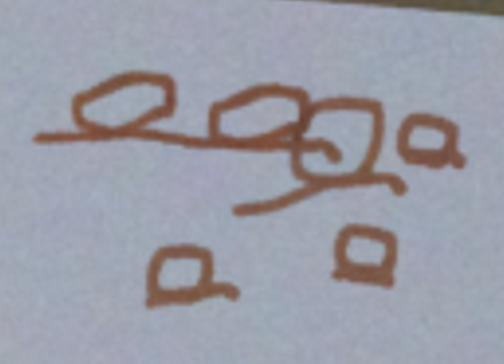

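Emit:
move(target=[0,0,0,0,0,0,1,0,0,-0.0347,0,-0.0762,0.175,-0.85], speed=0.4)

Emit:
execute_actions([
  [[0,0,0,0,0,0,1,0,0,0.0177,0,0.0184,0.0009,-0.85],[0,0,0,0,0,0,1,0,0,0.0192,0,0.0188,0.0018,-0.85],[0,0,0,0,0,0,1,0,0,0.0207,0,0.0192,0.0027,-0.85],[0,0,0,0,0,0,1,0,0,0.0222,0,0.0196,0.0036,-0.85],[0,0,0,0,0,0,1,0,0,0.0238,0,0.02,0.0045,-0.85],[0,0,0,0,0,0,1,0,0,0.0253,0,0.0203,0.0054,-0.85],[0,0,0,0,0,0,1,0,0,0.0268,0,0.0207,0.0063,-0.85],[0,0,0,0,0,0,1,0,0,0.0283,0,0.0211,0.0072,-0.85],[0,0,0,0,0,0,1,0,0,0.0298,0,0.0215,0.0081,-0.85],[0,0,0,0,0,0,1,0,0,0.0313,0,0.0219,0.009,-0.85],[0,0,0,0,0,0,1,0,0,0.0327,0,0.0237,0.0108,-0.85],[0,0,0,0,0,0,1,0,0,0.034,0,0.0254,0.012,-0.85],[0,0,0,0,0,0,1,0,0,0.0357,0,0.0276,0.0128,-0.85],[0,0,0,0,0,0,1,0,0,0.0379,0,0.0305,0.0131,-0.85],[0,0,0,0,0,0,1,0,0,0.0405,0,0.0339,0.0028,-0.85]],
  [[0,0,0,0,0,0,1,0,0,0.0028,0,0.0036,-0.0008,-0.85],[0,0,0,0,0,0,1,0,0,0.0056,0,0.0072,-0.002,-0.85],[0,0,0,0,0,0,1,0,0,0.0082,0,0.0106,-0.0036,-0.85],[0,0,0,0,0,0,1,0,0,0.0104,0,0.0135,-0.0055,-0.85],[0,0,0,0,0,0,1,0,0,0.0121,0,0.0157,-0.0075,-0.85],[0,0,0,0,0,0,1,0,0,0.0132,0,0.0171,-0.0095,-0.85],[0,0,0,0,0,0,1,0,0,0.0136,0,0.0176,-0.0113,-0.85],[0,0,0,0,0,0,1,0,0,-0.0061,0,-0.005,-0.0129,-0.85],[0,0,0,0,0,0,1,0,0,-0.0072,0,-0.0064,-0.0141,-0.85],[0,0,0,0,0,0,1,0,0,-0.0089,0,-0.0086,-0.0149,-0.85],[0,0,0,0,0,0,1,0,0,-0.0111,0,-0.0115,-0.0152,-0.85],[0,0,0,0,0,0,1,0,0,-0.0137,0,-0.0149,-0.0049,-0.85],[0,0,0,0,0,0,1,0,0,-0.0165,0,-0.0185,-0.0041,-0.85],[0,0,0,0,0,0,1,0,0,-0.0193,0,-0.0221,-0.0029,-0.85],[0,0,0,0,0,0,1,0,0,-0.0219,0,-0.0255,-0.0013,-0.85]],
  [[0,0,0,0,0,0,1,0,0,-0.0022,0,-0.0029,0.0018,-0.85],[0,0,0,0,0,0,1,0,0,-0.0039,0,-0.0051,0.0038,-0.85],[0,0,0,0,0,0,1,0,0,-0.005,0,-0.0065,0.0058,-0.85],[0,0,0,0,0,0,1,0,0,-0.0053,0,-0.007,0.0077,-0.85],[0,0,0,0,0,0,1,0,0,0.0143,0,0.0156,0.0092,-0.85],[0,0,0,0,0,0,1,0,0,0.0154,0,0.017,0.0108,-0.85],[0,0,0,0,0,0,1,0,0,0.0165,0,0.0185,0.0123,-0.85],[0,0,0,0,0,0,1,0,0,0.0177,0,0.02,0.0138,-0.85],[0,0,0,0,0,0,1,0,0,0.0188,0,0.0214,0.0154,-0.85],[0,0,0,0,0,0,1,0,0,0.0199,0,0.0229,0.0169,-0.85],[0,0,0,0,0,0,1,0,0,0.0211,0,0.0244,0.0184,-0.85],[0,0,0,0,0,0,1,0,0,0.0222,0,0.0259,0.0199,-0.85],[0,0,0,0,0,0,1,0,0,0.0233,0,0.0274,0.0215,-0.85],[0,0,0,0,0,0,1,0,0,0.0244,0,0.0288,0.023,-0.85],[0,0,0,0,0,0,1,0,0,0.0256,0,0.0303,0.0245,-0.85]],
  [[0,0,0,0,0,0,1,0,0,0.0011,0,0.0015,0.0015,-0.85],[0,0,0,0,0,0,1,0,0,0.0023,0,0.003,0.003,-0.85],[0,0,0,0,0,0,1,0,0,0.0034,0,0.0044,0.0041,-0.85],[0,0,0,0,0,0,1,0,0,0.005,0,0.0065,0.0048,-0.85],[0,0,0,0,0,0,1,0,0,0.0071,0,0.0092,0.0051,-0.85],[0,0,0,0,0,0,1,0,0,0.0095,0,0.0124,-0.0052,-0.85],[0,0,0,0,0,0,1,0,0,0.0122,0,0.0158,-0.0059,-0.85],[0,0,0,0,0,0,1,0,0,0.0148,0,0.0192,-0.007,-0.85],[0,0,0,0,0,0,1,0,0,0.0172,0,0.0224,-0.0085,-0.85],[0,0,0,0,0,0,1,0,0,0.0193,0,0.0251,-0.0102,-0.85],[0,0,0,0,0,0,1,0,0,0.0209,0,0.0272,-0.0121,-0.85],[0,0,0,0,0,0,1,0,0,0.0219,0,0.0285,-0.0139,-0.85],[0,0,0,0,0,0,1,0,0,0.0223,0,0.029,-0.0156,-0.85],[0,0,0,0,0,0,1,0,0,0.0026,0,0.0064,-0.0171,-0.85],[0,0,0,0,0,0,1,0,0,0.0016,0,0.0051,-0.0182,-0.85]],
  [[0,0,0,0,0,0,1,0,0,-0.0016,0,-0.0021,-0.0007,-0.85],[0,0,0,0,0,0,1,0,0,-0.0037,0,-0.0048,-0.001,-0.85],[0,0,0,0,0,0,1,0,0,-0.0061,0,-0.008,0.0093,-0.85],[0,0,0,0,0,0,1,0,0,-0.0087,0,-0.0114,0.01,-0.85],[0,0,0,0,0,0,1,0,0,-0.0114,0,-0.0148,0.0111,-0.85],[0,0,0,0,0,0,1,0,0,-0.0138,0,-0.018,0.0126,-0.85],[0,0,0,0,0,0,1,0,0,-0.0159,0,-0.0207,0.0143,-0.85],[0,0,0,0,0,0,1,0,0,-0.0175,0,-0.0228,0.0161,-0.85],[0,0,0,0,0,0,1,0,0,-0.0185,0,-0.0241,0.018,-0.85],[0,0,0,0,0,0,1,0,0,-0.0189,0,-0.0246,0.0197,-0.85],[0,0,0,0,0,0,1,0,0,0.0008,0,-0.002,0.0213,-0.85],[0,0,0,0,0,0,1,0,0,0.0018,0,-0.0007,0.0228,-0.85],[0,0,0,0,0,0,1,0,0,0.0025,0,0.0002,0.0244,-0.85],[0,0,0,0,0,0,1,0,0,0.0032,0,0.0011,0.0259,-0.85],[0,0,0,0,0,0,1,0,0,0.0039,0,0.0021,0.0275,-0.85]],
  [[0,0,0,0,0,0,1,0,0,0.0007,0,0.0009,0.0016,-0.85],[0,0,0,0,0,0,1,0,0,0.0014,0,0.0018,0.0028,-0.85],[0,0,0,0,0,0,1,0,0,0.0021,0,0.0028,0.0041,-0.85],[0,0,0,0,0,0,1,0,0,0.0036,0,0.0047,0.0053,-0.85],[0,0,0,0,0,0,1,0,0,0.005,0,0.0066,0.0065,-0.85],[0,0,0,0,0,0,1,0,0,0.0065,0,0.0086,0.0077,-0.85],[0,0,0,0,0,0,1,0,0,0.0079,0,0.0105,0.009,-0.85],[0,0,0,0,0,0,1,0,0,0.0094,0,0.0124,0.0102,-0.85],[0,0,0,0,0,0,1,0,0,0.0109,0,0.0144,0.0117,-0.85],[0,0,0,0,0,0,1,0,0,0.0123,0,0.0163,0.0128,-0.85],[0,0,0,0,0,0,1,0,0,0.0139,0,0.0184,0.0135,-0.85],[0,0,0,0,0,0,1,0,0,0.016,0,0.0211,0.0138,-0.85],[0,0,0,0,0,0,1,0,0,0.0184,0,0.0243,0.0035,-0.85],[0,0,0,0,0,0,1,0,0,0.0211,0,0.0277,0.0028,-0.85],[0,0,0,0,0,0,1,0,0,0.0237,0,0.0311,0.0017,-0.85]],
  [[0,0,0,0,0,0,1,0,0,0.0024,0,0.0032,-0.0015,-0.85],[0,0,0,0,0,0,1,0,0,0.0045,0,0.0059,-0.0032,-0.85],[0,0,0,0,0,0,1,0,0,0.0061,0,0.008,-0.0051,-0.85],[0,0,0,0,0,0,1,0,0,0.0071,0,0.0093,-0.0069,-0.85],[0,0,0,0,0,0,1,0,0,0.0075,0,0.0098,-0.0086,-0.85],[0,0,0,0,0,0,1,0,0,-0.0122,0,-0.0128,-0.0101,-0.85],[0,0,0,0,0,0,1,0,0,-0.0132,0,-0.0141,-0.0112,-0.85],[0,0,0,0,0,0,1,0,0,-0.0148,0,-0.0162,-0.0119,-0.85],[0,0,0,0,0,0,1,0,0,-0.0169,0,-0.0189,-0.0122,-0.85],[0,0,0,0,0,0,1,0,0,-0.0193,0,-0.0221,-0.0019,-0.85],[0,0,0,0,0,0,1,0,0,-0.0219,0,-0.0255,-0.0012,-0.85],[0,0,0,0,0,0,1,0,0,-0.0246,0,-0.0289,-0.0001,-0.85],[0,0,0,0,0,0,1,0,0,-0.027,0,-0.0321,0.0014,-0.85],[0,0,0,0,0,0,1,0,0,-0.0291,0,-0.0348,0.0031,-0.85],[0,0,0,0,0,0,1,0,0,-0.0307,0,-0.0369,0.0049,-0.85]],
  [[0,0,0,0,0,0,1,0,0,-0.001,0,-0.0013,0.0019,-0.85],[0,0,0,0,0,0,1,0,0,-0.0014,0,-0.0018,0.0036,-0.85],[0,0,0,0,0,0,1,0,0,0.0183,0,0.0208,0.0053,-0.85],[0,0,0,0,0,0,1,0,0,0.0193,0,0.0221,0.0069,-0.85],[0,0,0,0,0,0,1,0,0,0.0201,0,0.0231,0.0086,-0.85],[0,0,0,0,0,0,1,0,0,0.0209,0,0.0242,0.0102,-0.85],[0,0,0,0,0,0,1,0,0,0.0216,0,0.0252,0.0119,-0.85],[0,0,0,0,0,0,1,0,0,0.0224,0,0.0263,0.0132,-0.85],[0,0,0,0,0,0,1,0,0,0.0232,0,0.0273,0.0145,-0.85],[0,0,0,0,0,0,1,0,0,0.0243,0,0.0288,0.0157,-0.85],[0,0,0,0,0,0,1,0,0,0.0254,0,0.0303,0.017,-0.85],[0,0,0,0,0,0,1,0,0,0.0265,0,0.0318,0.0183,-0.85],[0,0,0,0,0,0,1,0,0,0.0276,0,0.0333,0.0196,-0.85],[0,0,0,0,0,0,1,0,0,0.0287,0,0.0347,0.0211,-0.85],[0,0,0,0,0,0,1,0,0,0.0298,0,0.0362,0.0222,-0.85]],
  [[0,0,0,0,0,0,1,0,0,0.0016,0,0.0022,0.0007,-0.85],[0,0,0,0,0,0,1,0,0,0.0037,0,0.0051,0.001,-0.85],[0,0,0,0,0,0,1,0,0,0.0061,0,0.0084,-0.0093,-0.85],[0,0,0,0,0,0,1,0,0,0.0088,0,0.012,-0.01,-0.85],[0,0,0,0,0,0,1,0,0,0.0114,0,0.0155,-0.0111,-0.85],[0,0,0,0,0,0,1,0,0,0.0138,0,0.0189,-0.0126,-0.85],[0,0,0,0,0,0,1,0,0,0.0159,0,0.0217,-0.0143,-0.85],[0,0,0,0,0,0,1,0,0,0.0175,0,0.0239,-0.0162,-0.85],[0,0,0,0,0,0,1,0,0,0.0185,0,0.0253,-0.018,-0.85],[0,0,0,0,0,0,1,0,0,0.0189,0,0.0258,-0.0197,-0.85],[0,0,0,0,0,0,1,0,0,-0.0008,0,0.0032,-0.0212,-0.85],[0,0,0,0,0,0,1,0,0,-0.0018,0,0.0018,-0.0223,-0.85],[0,0,0,0,0,0,1,0,0,-0.0034,0,-0.0004,-0.023,-0.85],[0,0,0,0,0,0,1,0,0,-0.0055,0,-0.0032,-0.0233,-0.85],[0,0,0,0,0,0,1,0,0,-0.0079,0,-0.0066,-0.013,-0.85]],
  [[0,0,0,0,0,0,1,0,0,-0.0026,0,-0.0035,0.0007,-0.85],[0,0,0,0,0,0,1,0,0,-0.0053,0,-0.0071,0.0018,-0.85],[0,0,0,0,0,0,1,0,0,-0.0077,0,-0.0104,0.0033,-0.85],[0,0,0,0,0,0,1,0,0,-0.0098,0,-0.0133,0.005,-0.85],[0,0,0,0,0,0,1,0,0,-0.0114,0,-0.0155,0.0068,-0.85],[0,0,0,0,0,0,1,0,0,-0.0124,0,-0.0169,0.0087,-0.85],[0,0,0,0,0,0,1,0,0,-0.0128,0,-0.0174,0.0104,-0.85],[0,0,0,0,0,0,1,0,0,0.0069,0,0.0052,0.0118,-0.85],[0,0,0,0,0,0,1,0,0,0.0079,0,0.0066,0.0131,-0.85],[0,0,0,0,0,0,1,0,0,0.009,0,0.0081,0.0145,-0.85],[0,0,0,0,0,0,1,0,0,0.0102,0,0.0097,0.0158,-0.85],[0,0,0,0,0,0,1,0,0,0.0113,0,0.0112,0.0172,-0.85],[0,0,0,0,0,0,1,0,0,0.0125,0,0.0127,0.0185,-0.85],[0,0,0,0,0,0,1,0,0,0.0136,0,0.0143,0.0199,-0.85],[0,0,0,0,0,0,1,0,0,0.0147,0,0.0158,0.0212,-0.85]],
  [[0,0,0,0,0,0,1,0,0,0.0011,0,0.0015,0.0014,-0.85],[0,0,0,0,0,0,1,0,0,0.0023,0,0.0031,0.0027,-0.85],[0,0,0,0,0,0,1,0,0,0.0034,0,0.0046,0.004,-0.85],[0,0,0,0,0,0,1,0,0,0.0046,0,0.0061,0.005,-0.85],[0,0,0,0,0,0,1,0,0,0.0061,0,0.0081,0.0056,-0.85],[0,0,0,0,0,0,1,0,0,0.008,0,0.0107,0.0059,-0.85],[0,0,0,0,0,0,1,0,0,0.0103,0,0.0138,-0.0044,-0.85],[0,0,0,0,0,0,1,0,0,0.0127,0,0.0171,-0.005,-0.85],[0,0,0,0,0,0,1,0,0,0.0152,0,0.0204,-0.006,-0.85],[0,0,0,0,0,0,1,0,0,0.0174,0,0.0234,-0.0073,-0.85],[0,0,0,0,0,0,1,0,0,0.0194,0,0.0261,-0.0088,-0.85],[0,0,0,0,0,0,1,0,0,0.0208,0,0.0281,-0.0105,-0.85],[0,0,0,0,0,0,1,0,0,0.0218,0,0.0293,-0.0121,-0.85],[0,0,0,0,0,0,1,0,0,0.0221,0,0.0298,-0.0136,-0.85],[0,0,0,0,0,0,1,0,0,0.0025,0,0.0072,-0.0149,-0.85]],
  [[0,0,0,0,0,0,1,0,0,-0.001,0,-0.0012,-0.001,-0.85],[0,0,0,0,0,0,1,0,0,-0.0024,0,-0.0032,-0.0016,-0.85],[0,0,0,0,0,0,1,0,0,-0.0044,0,-0.0059,-0.0019,-0.85],[0,0,0,0,0,0,1,0,0,-0.0066,0,-0.0089,0.0084,-0.85],[0,0,0,0,0,0,1,0,0,-0.0091,0,-0.0122,0.009,-0.85],[0,0,0,0,0,0,1,0,0,-0.0115,0,-0.0155,0.01,-0.85],[0,0,0,0,0,0,1,0,0,-0.0138,0,-0.0186,0.0113,-0.85],[0,0,0,0,0,0,1,0,0,-0.0157,0,-0.0212,0.0128,-0.85],[0,0,0,0,0,0,1,0,0,-0.0172,0,-0.0232,0.0144,-0.85],[0,0,0,0,0,0,1,0,0,-0.0181,0,-0.0245,0.0161,-0.85],[0,0,0,0,0,0,1,0,0,-0.0185,0,-0.0249,0.0176,-0.85],[0,0,0,0,0,0,1,0,0,0.0012,0,-0.0024,0.0192,-0.85],[0,0,0,0,0,0,1,0,0,0.0021,0,-0.0011,0.0208,-0.85],[0,0,0,0,0,0,1,0,0,0.003,0,0.0002,0.0224,-0.85],[0,0,0,0,0,0,1,0,0,0.0039,0,0.0014,0.0241,-0.85]],
  [[0,0,0,0,0,0,1,0,0,0.0009,0,0.0013,0,-0.85],[0,0,0,0,0,0,1,0,0,0.0018,0,0.0025,0,-0.85],[0,0,0,0,0,0,1,0,0,0.0018,0,0.0025,0,-0.85],[0,0,0,0,0,0,1,0,0,-0.0175,0,0.0025,0,-0.85],[0,0,0,0,0,0,1,0,0,-0.0205,0,0.0025,0,-0.85],[0,0,0,0,0,0,1,0,0,-0.0235,0,0.0025,0,-0.85],[0,0,0,0,0,0,1,0,0,-0.0265,0,0.0025,0,-0.85],[0,0,0,0,0,0,1,0,0,-0.0295,0,0.0025,0,-0.85],[0,0,0,0,0,0,1,0,0,-0.0325,0,0.0025,0,-0.85],[0,0,0,0,0,0,1,0,0,-0.0355,0,0.0025,0,-0.85]],
])

Emit:
move(target=[0,0,0,0,0,0,1,0,0,0,0,0,-0.26,-0.85], speed=0.7, cameras=["cam_above"])

Emit:
zoom_image(camera="cam_above", region=[320, 205, 470, 285])

Scene clock: 185.07 s.
left_arm: end_effector_position=(+0.3943, +0.3349, +0.1104) grip_measured=+1.000 grip_effort_nm=0.00 end_effector_quat_wxyz=(+0.619, -0.006, +0.785, +0.003) | right_arm: end_effector_position=(+0.4101, -0.0636, +0.0667) grip_measured=-0.655 grip_effort_nm=-1.03 end_effector_quat_wxyz=(+0.512, -0.242, +0.810, +0.154)
Joint names: [wrist pitch, wrist roll, shoulder, wrist yaw, elbow, waist]
Joint positions: left_arm=[1.014 -0.014 1.582 -0.052 0.332 -0.05 0.094] | right_arm=[0.67 0.002 1.915 0.002 0.803 0.6 0.016]
Joint torques (N m): left_arm=[1.66 0.05 -6.28 -0.07 5.34 0.09] | right_arm=[1.68 -0.03 -9.7 -0.01 4.6 -0.47]
Heat: left arm: 42 °C; right arm: 43 °C.
Joint targets: left_arm=[1.021 -0.015 1.574 -0.052 0.340 -0.050] | right_arm=[0.680 0.000 1.878 0.000 0.797 0.595]
move: off_target (right_arm); right_arm: the shoulder is farthest, 0.037 rad from its target

Scene clock: 191.77 s.
left_arm: end_effector_position=(+0.3943, +0.3349, +0.1104) grip_measured=+1.000 grip_effort_nm=0.00 end_effector_quat_wxyz=(+0.619, -0.006, +0.785, +0.003) | right_arm: end_effector_position=(+0.3908, +0.0350, +0.0836) grip_measured=-0.655 grip_effort_nm=-1.03 end_effector_quat_wxyz=(+0.525, -0.303, +0.768, +0.206)
Joint names: [wrist pitch, wrist roll, shoulder, wrist yaw, elbow, waist]
Joint positions: left_arm=[1.014 -0.014 1.582 -0.052 0.332 -0.05 0.094] | right_arm=[0.67 0.002 2.023 0.007 0.981 0.773 0.016]
Joint torques (N m): left_arm=[1.68 0.05 -6.53 -0.05 5.26 -0.05] | right_arm=[1.72 -0.02 -10.39 -0.06 8.13 0.2]
Heat: left arm: 42 °C; right arm: 42 °C.
Joint targets: left_arm=[1.021 -0.015 1.574 -0.052 0.340 -0.050] | right_arm=[0.680 0.000 1.990 0.000 1.012 0.776]
Step readings (joint positions of left_arm | right_arm):
0: [1.014 -0.014 1.582 -0.052 0.332 -0.050] | [0.670 0.002 1.915 0.002 0.803 0.600]
1: [1.014 -0.014 1.582 -0.052 0.332 -0.050] | [0.670 0.002 1.915 0.002 0.803 0.600]
2: [1.014 -0.014 1.582 -0.052 0.332 -0.050] | [0.670 0.002 1.915 0.002 0.803 0.600]
4: [1.014 -0.014 1.582 -0.052 0.332 -0.050] | [0.670 0.002 1.917 0.002 0.804 0.600]
8: [1.014 -0.014 1.582 -0.052 0.332 -0.050] | [0.670 0.002 1.930 0.002 0.811 0.602]
15: [1.014 -0.014 1.582 -0.052 0.332 -0.050] | [0.671 0.002 1.950 0.002 0.833 0.612]
16: [1.014 -0.014 1.582 -0.052 0.332 -0.050] | [0.671 0.002 1.955 0.002 0.839 0.609]
17: [1.014 -0.014 1.582 -0.052 0.332 -0.050] | [0.671 0.002 1.961 0.002 0.847 0.607]
19: [1.014 -0.014 1.582 -0.052 0.332 -0.050] | [0.671 0.002 1.973 0.001 0.863 0.605]
23: [1.014 -0.014 1.582 -0.052 0.332 -0.050] | [0.671 0.002 1.987 0.001 0.881 0.589]
30: [1.014 -0.014 1.582 -0.052 0.332 -0.050] | [0.677 0.002 1.959 0.004 0.842 0.582]
31: [1.014 -0.014 1.582 -0.052 0.332 -0.050] | [0.677 0.002 1.953 0.004 0.834 0.585]
32: [1.014 -0.014 1.582 -0.052 0.332 -0.050] | [0.677 0.002 1.947 0.004 0.826 0.589]
34: [1.014 -0.014 1.582 -0.052 0.332 -0.050] | [0.677 0.002 1.939 0.004 0.816 0.597]
38: [1.014 -0.014 1.582 -0.052 0.332 -0.050] | [0.677 0.002 1.945 0.004 0.825 0.615]
45: [1.014 -0.014 1.582 -0.052 0.332 -0.050] | [0.677 0.002 1.964 0.004 0.849 0.639]
46: [1.014 -0.014 1.582 -0.052 0.332 -0.050] | [0.677 0.002 1.966 0.004 0.852 0.642]
47: [1.014 -0.014 1.582 -0.052 0.332 -0.050] | [0.677 0.002 1.969 0.004 0.856 0.646]
49: [1.014 -0.014 1.582 -0.052 0.332 -0.050] | [0.677 0.002 1.974 0.004 0.862 0.652]
53: [1.014 -0.014 1.582 -0.052 0.332 -0.050] | [0.677 0.002 1.992 0.003 0.885 0.649]
60: [1.014 -0.014 1.582 -0.052 0.332 -0.050] | [0.677 0.002 2.015 0.003 0.914 0.625]
61: [1.014 -0.014 1.582 -0.052 0.332 -0.050] | [0.677 0.002 2.013 0.003 0.910 0.622]
62: [1.014 -0.014 1.582 -0.052 0.332 -0.050] | [0.678 0.002 2.009 0.003 0.906 0.619]
64: [1.014 -0.014 1.582 -0.052 0.332 -0.050] | [0.678 0.002 2.000 0.003 0.894 0.622]
68: [1.014 -0.014 1.582 -0.052 0.332 -0.050] | [0.679 0.002 1.978 0.004 0.865 0.630]
75: [1.014 -0.014 1.582 -0.052 0.332 -0.050] | [0.679 0.002 1.978 0.004 0.866 0.660]
76: [1.014 -0.014 1.582 -0.052 0.332 -0.050] | [0.679 0.002 1.980 0.004 0.869 0.664]
77: [1.014 -0.014 1.582 -0.052 0.332 -0.050] | [0.679 0.002 1.982 0.004 0.871 0.668]
79: [1.014 -0.014 1.582 -0.052 0.332 -0.050] | [0.679 0.002 1.985 0.004 0.875 0.673]
83: [1.014 -0.014 1.582 -0.052 0.332 -0.050] | [0.679 0.002 1.996 0.004 0.890 0.684]
90: [1.014 -0.014 1.582 -0.052 0.332 -0.050] | [0.679 0.002 2.024 0.004 0.926 0.689]
91: [1.014 -0.014 1.582 -0.052 0.332 -0.050] | [0.679 0.002 2.029 0.004 0.933 0.689]
92: [1.014 -0.014 1.582 -0.052 0.332 -0.050] | [0.679 0.002 2.034 0.004 0.940 0.687]
94: [1.014 -0.014 1.582 -0.052 0.332 -0.050] | [0.679 0.002 2.044 0.004 0.953 0.680]
98: [1.014 -0.014 1.582 -0.052 0.332 -0.050] | [0.679 0.002 2.045 0.004 0.952 0.662]
105: [1.014 -0.014 1.582 -0.052 0.332 -0.050] | [0.680 0.002 2.011 0.006 0.908 0.670]
106: [1.014 -0.014 1.582 -0.052 0.332 -0.050] | [0.680 0.002 2.007 0.006 0.902 0.675]
107: [1.014 -0.014 1.582 -0.052 0.332 -0.050] | [0.680 0.002 2.003 0.006 0.897 0.679]
109: [1.014 -0.014 1.582 -0.052 0.332 -0.050] | [0.680 0.002 2.004 0.006 0.899 0.688]
113: [1.014 -0.014 1.582 -0.052 0.332 -0.050] | [0.680 0.002 2.013 0.006 0.911 0.705]
120: [1.014 -0.014 1.582 -0.052 0.332 -0.050] | [0.680 0.002 2.028 0.006 0.931 0.725]
121: [1.014 -0.014 1.582 -0.052 0.332 -0.050] | [0.680 0.002 2.030 0.006 0.935 0.728]
122: [1.014 -0.014 1.582 -0.052 0.332 -0.050] | [0.680 0.002 2.034 0.006 0.939 0.730]
124: [1.014 -0.014 1.582 -0.052 0.332 -0.050] | [0.680 0.002 2.042 0.006 0.950 0.725]
128: [1.014 -0.014 1.582 -0.052 0.332 -0.050] | [0.680 0.002 2.064 0.005 0.979 0.719]
135: [1.014 -0.014 1.582 -0.052 0.332 -0.050] | [0.680 0.002 2.062 0.005 0.975 0.697]
136: [1.014 -0.014 1.582 -0.052 0.332 -0.050] | [0.680 0.002 2.057 0.005 0.969 0.697]
137: [1.014 -0.014 1.582 -0.052 0.332 -0.050] | [0.680 0.002 2.052 0.007 0.961 0.697]
139: [1.014 -0.014 1.582 -0.052 0.332 -0.050] | [0.680 0.002 2.040 0.007 0.946 0.703]
143: [1.014 -0.014 1.582 -0.052 0.332 -0.050] | [0.680 0.002 2.027 0.007 0.928 0.720]
150: [1.014 -0.014 1.582 -0.052 0.332 -0.050] | [0.680 0.002 2.043 0.007 0.951 0.744]
151: [1.014 -0.014 1.582 -0.052 0.332 -0.050] | [0.680 0.002 2.045 0.007 0.954 0.747]
152: [1.014 -0.014 1.582 -0.052 0.332 -0.050] | [0.680 0.002 2.048 0.007 0.958 0.749]
154: [1.014 -0.014 1.582 -0.052 0.332 -0.050] | [0.680 0.002 2.053 0.007 0.965 0.755]
158: [1.014 -0.014 1.582 -0.052 0.332 -0.050] | [0.680 0.002 2.067 0.007 0.983 0.755]
165: [1.014 -0.014 1.582 -0.052 0.332 -0.050] | [0.680 0.002 2.094 0.006 1.020 0.738]
166: [1.014 -0.014 1.582 -0.052 0.332 -0.050] | [0.680 0.002 2.094 0.006 1.018 0.734]
167: [1.014 -0.014 1.582 -0.052 0.332 -0.050] | [0.680 0.002 2.092 0.006 1.015 0.730]
169: [1.014 -0.014 1.582 -0.052 0.332 -0.050] | [0.681 0.002 2.085 0.006 1.007 0.728]
173: [1.014 -0.014 1.582 -0.052 0.332 -0.050] | [0.681 0.002 2.065 0.007 0.979 0.734]
180: [1.014 -0.014 1.582 -0.052 0.332 -0.050] | [0.681 0.002 2.058 0.007 0.971 0.762]
181: [1.014 -0.014 1.582 -0.052 0.332 -0.050] | [0.681 0.002 2.060 0.007 0.974 0.765]
182: [1.014 -0.014 1.582 -0.052 0.332 -0.050] | [0.681 0.002 2.062 0.007 0.977 0.768]
184: [1.014 -0.014 1.582 -0.052 0.332 -0.050] | [0.681 0.002 2.064 0.007 0.980 0.769]
The list stops here: 2 later lines are left out.

Scene clock: 193.37 s.
left_arm: end_effector_position=(+0.3943, +0.3349, +0.1104) grip_measured=+1.000 grip_effort_nm=0.00 end_effector_quat_wxyz=(+0.619, -0.006, +0.785, +0.003) | right_arm: end_effector_position=(+0.5308, -0.2432, +0.0836) grip_measured=-0.655 grip_effort_nm=-1.03 end_effector_quat_wxyz=(+0.562, -0.070, +0.823, +0.047)
Joint names: [wrist pitch, wrist roll, shoulder, wrist yaw, elbow, waist]
Joint positions: left_arm=[1.014 -0.014 1.582 -0.052 0.332 -0.05 0.094] | right_arm=[0.67 0.002 2.023 0.008 0.981 0.193 0.016]
Joint torques (N m): left_arm=[1.67 0.05 -6.5 -0.02 5.18 -0.1] | right_arm=[1.71 -0.02 -10.4 -0.08 8.25 0.34]
Heat: left arm: 42 °C; right arm: 43 °C.
Joint targets: left_arm=[1.021 -0.015 1.574 -0.052 0.340 -0.050] | right_arm=[0.680 0.000 1.990 0.000 1.012 0.197]
move: done
Images, in order (width x height): cam_above 672x504.

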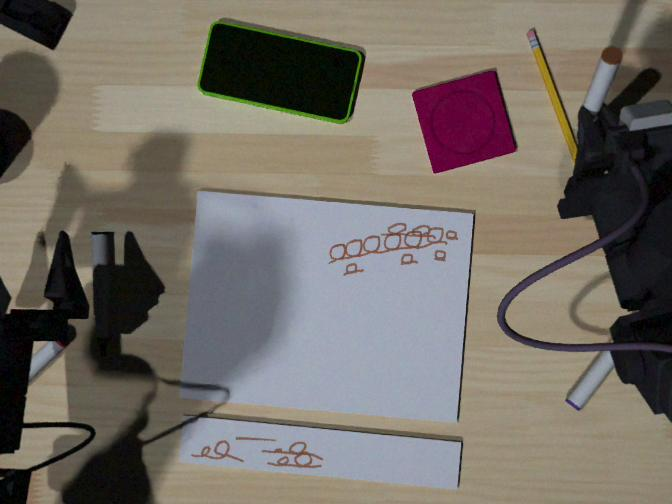

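Scaled by 3.360 from the camera's 672x504 image, which has a finer 960x720 frame.

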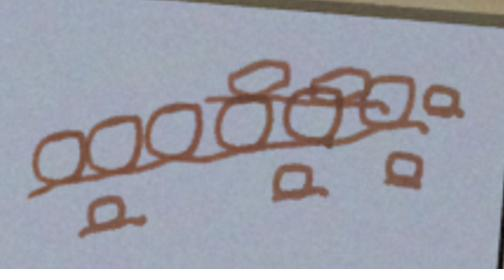

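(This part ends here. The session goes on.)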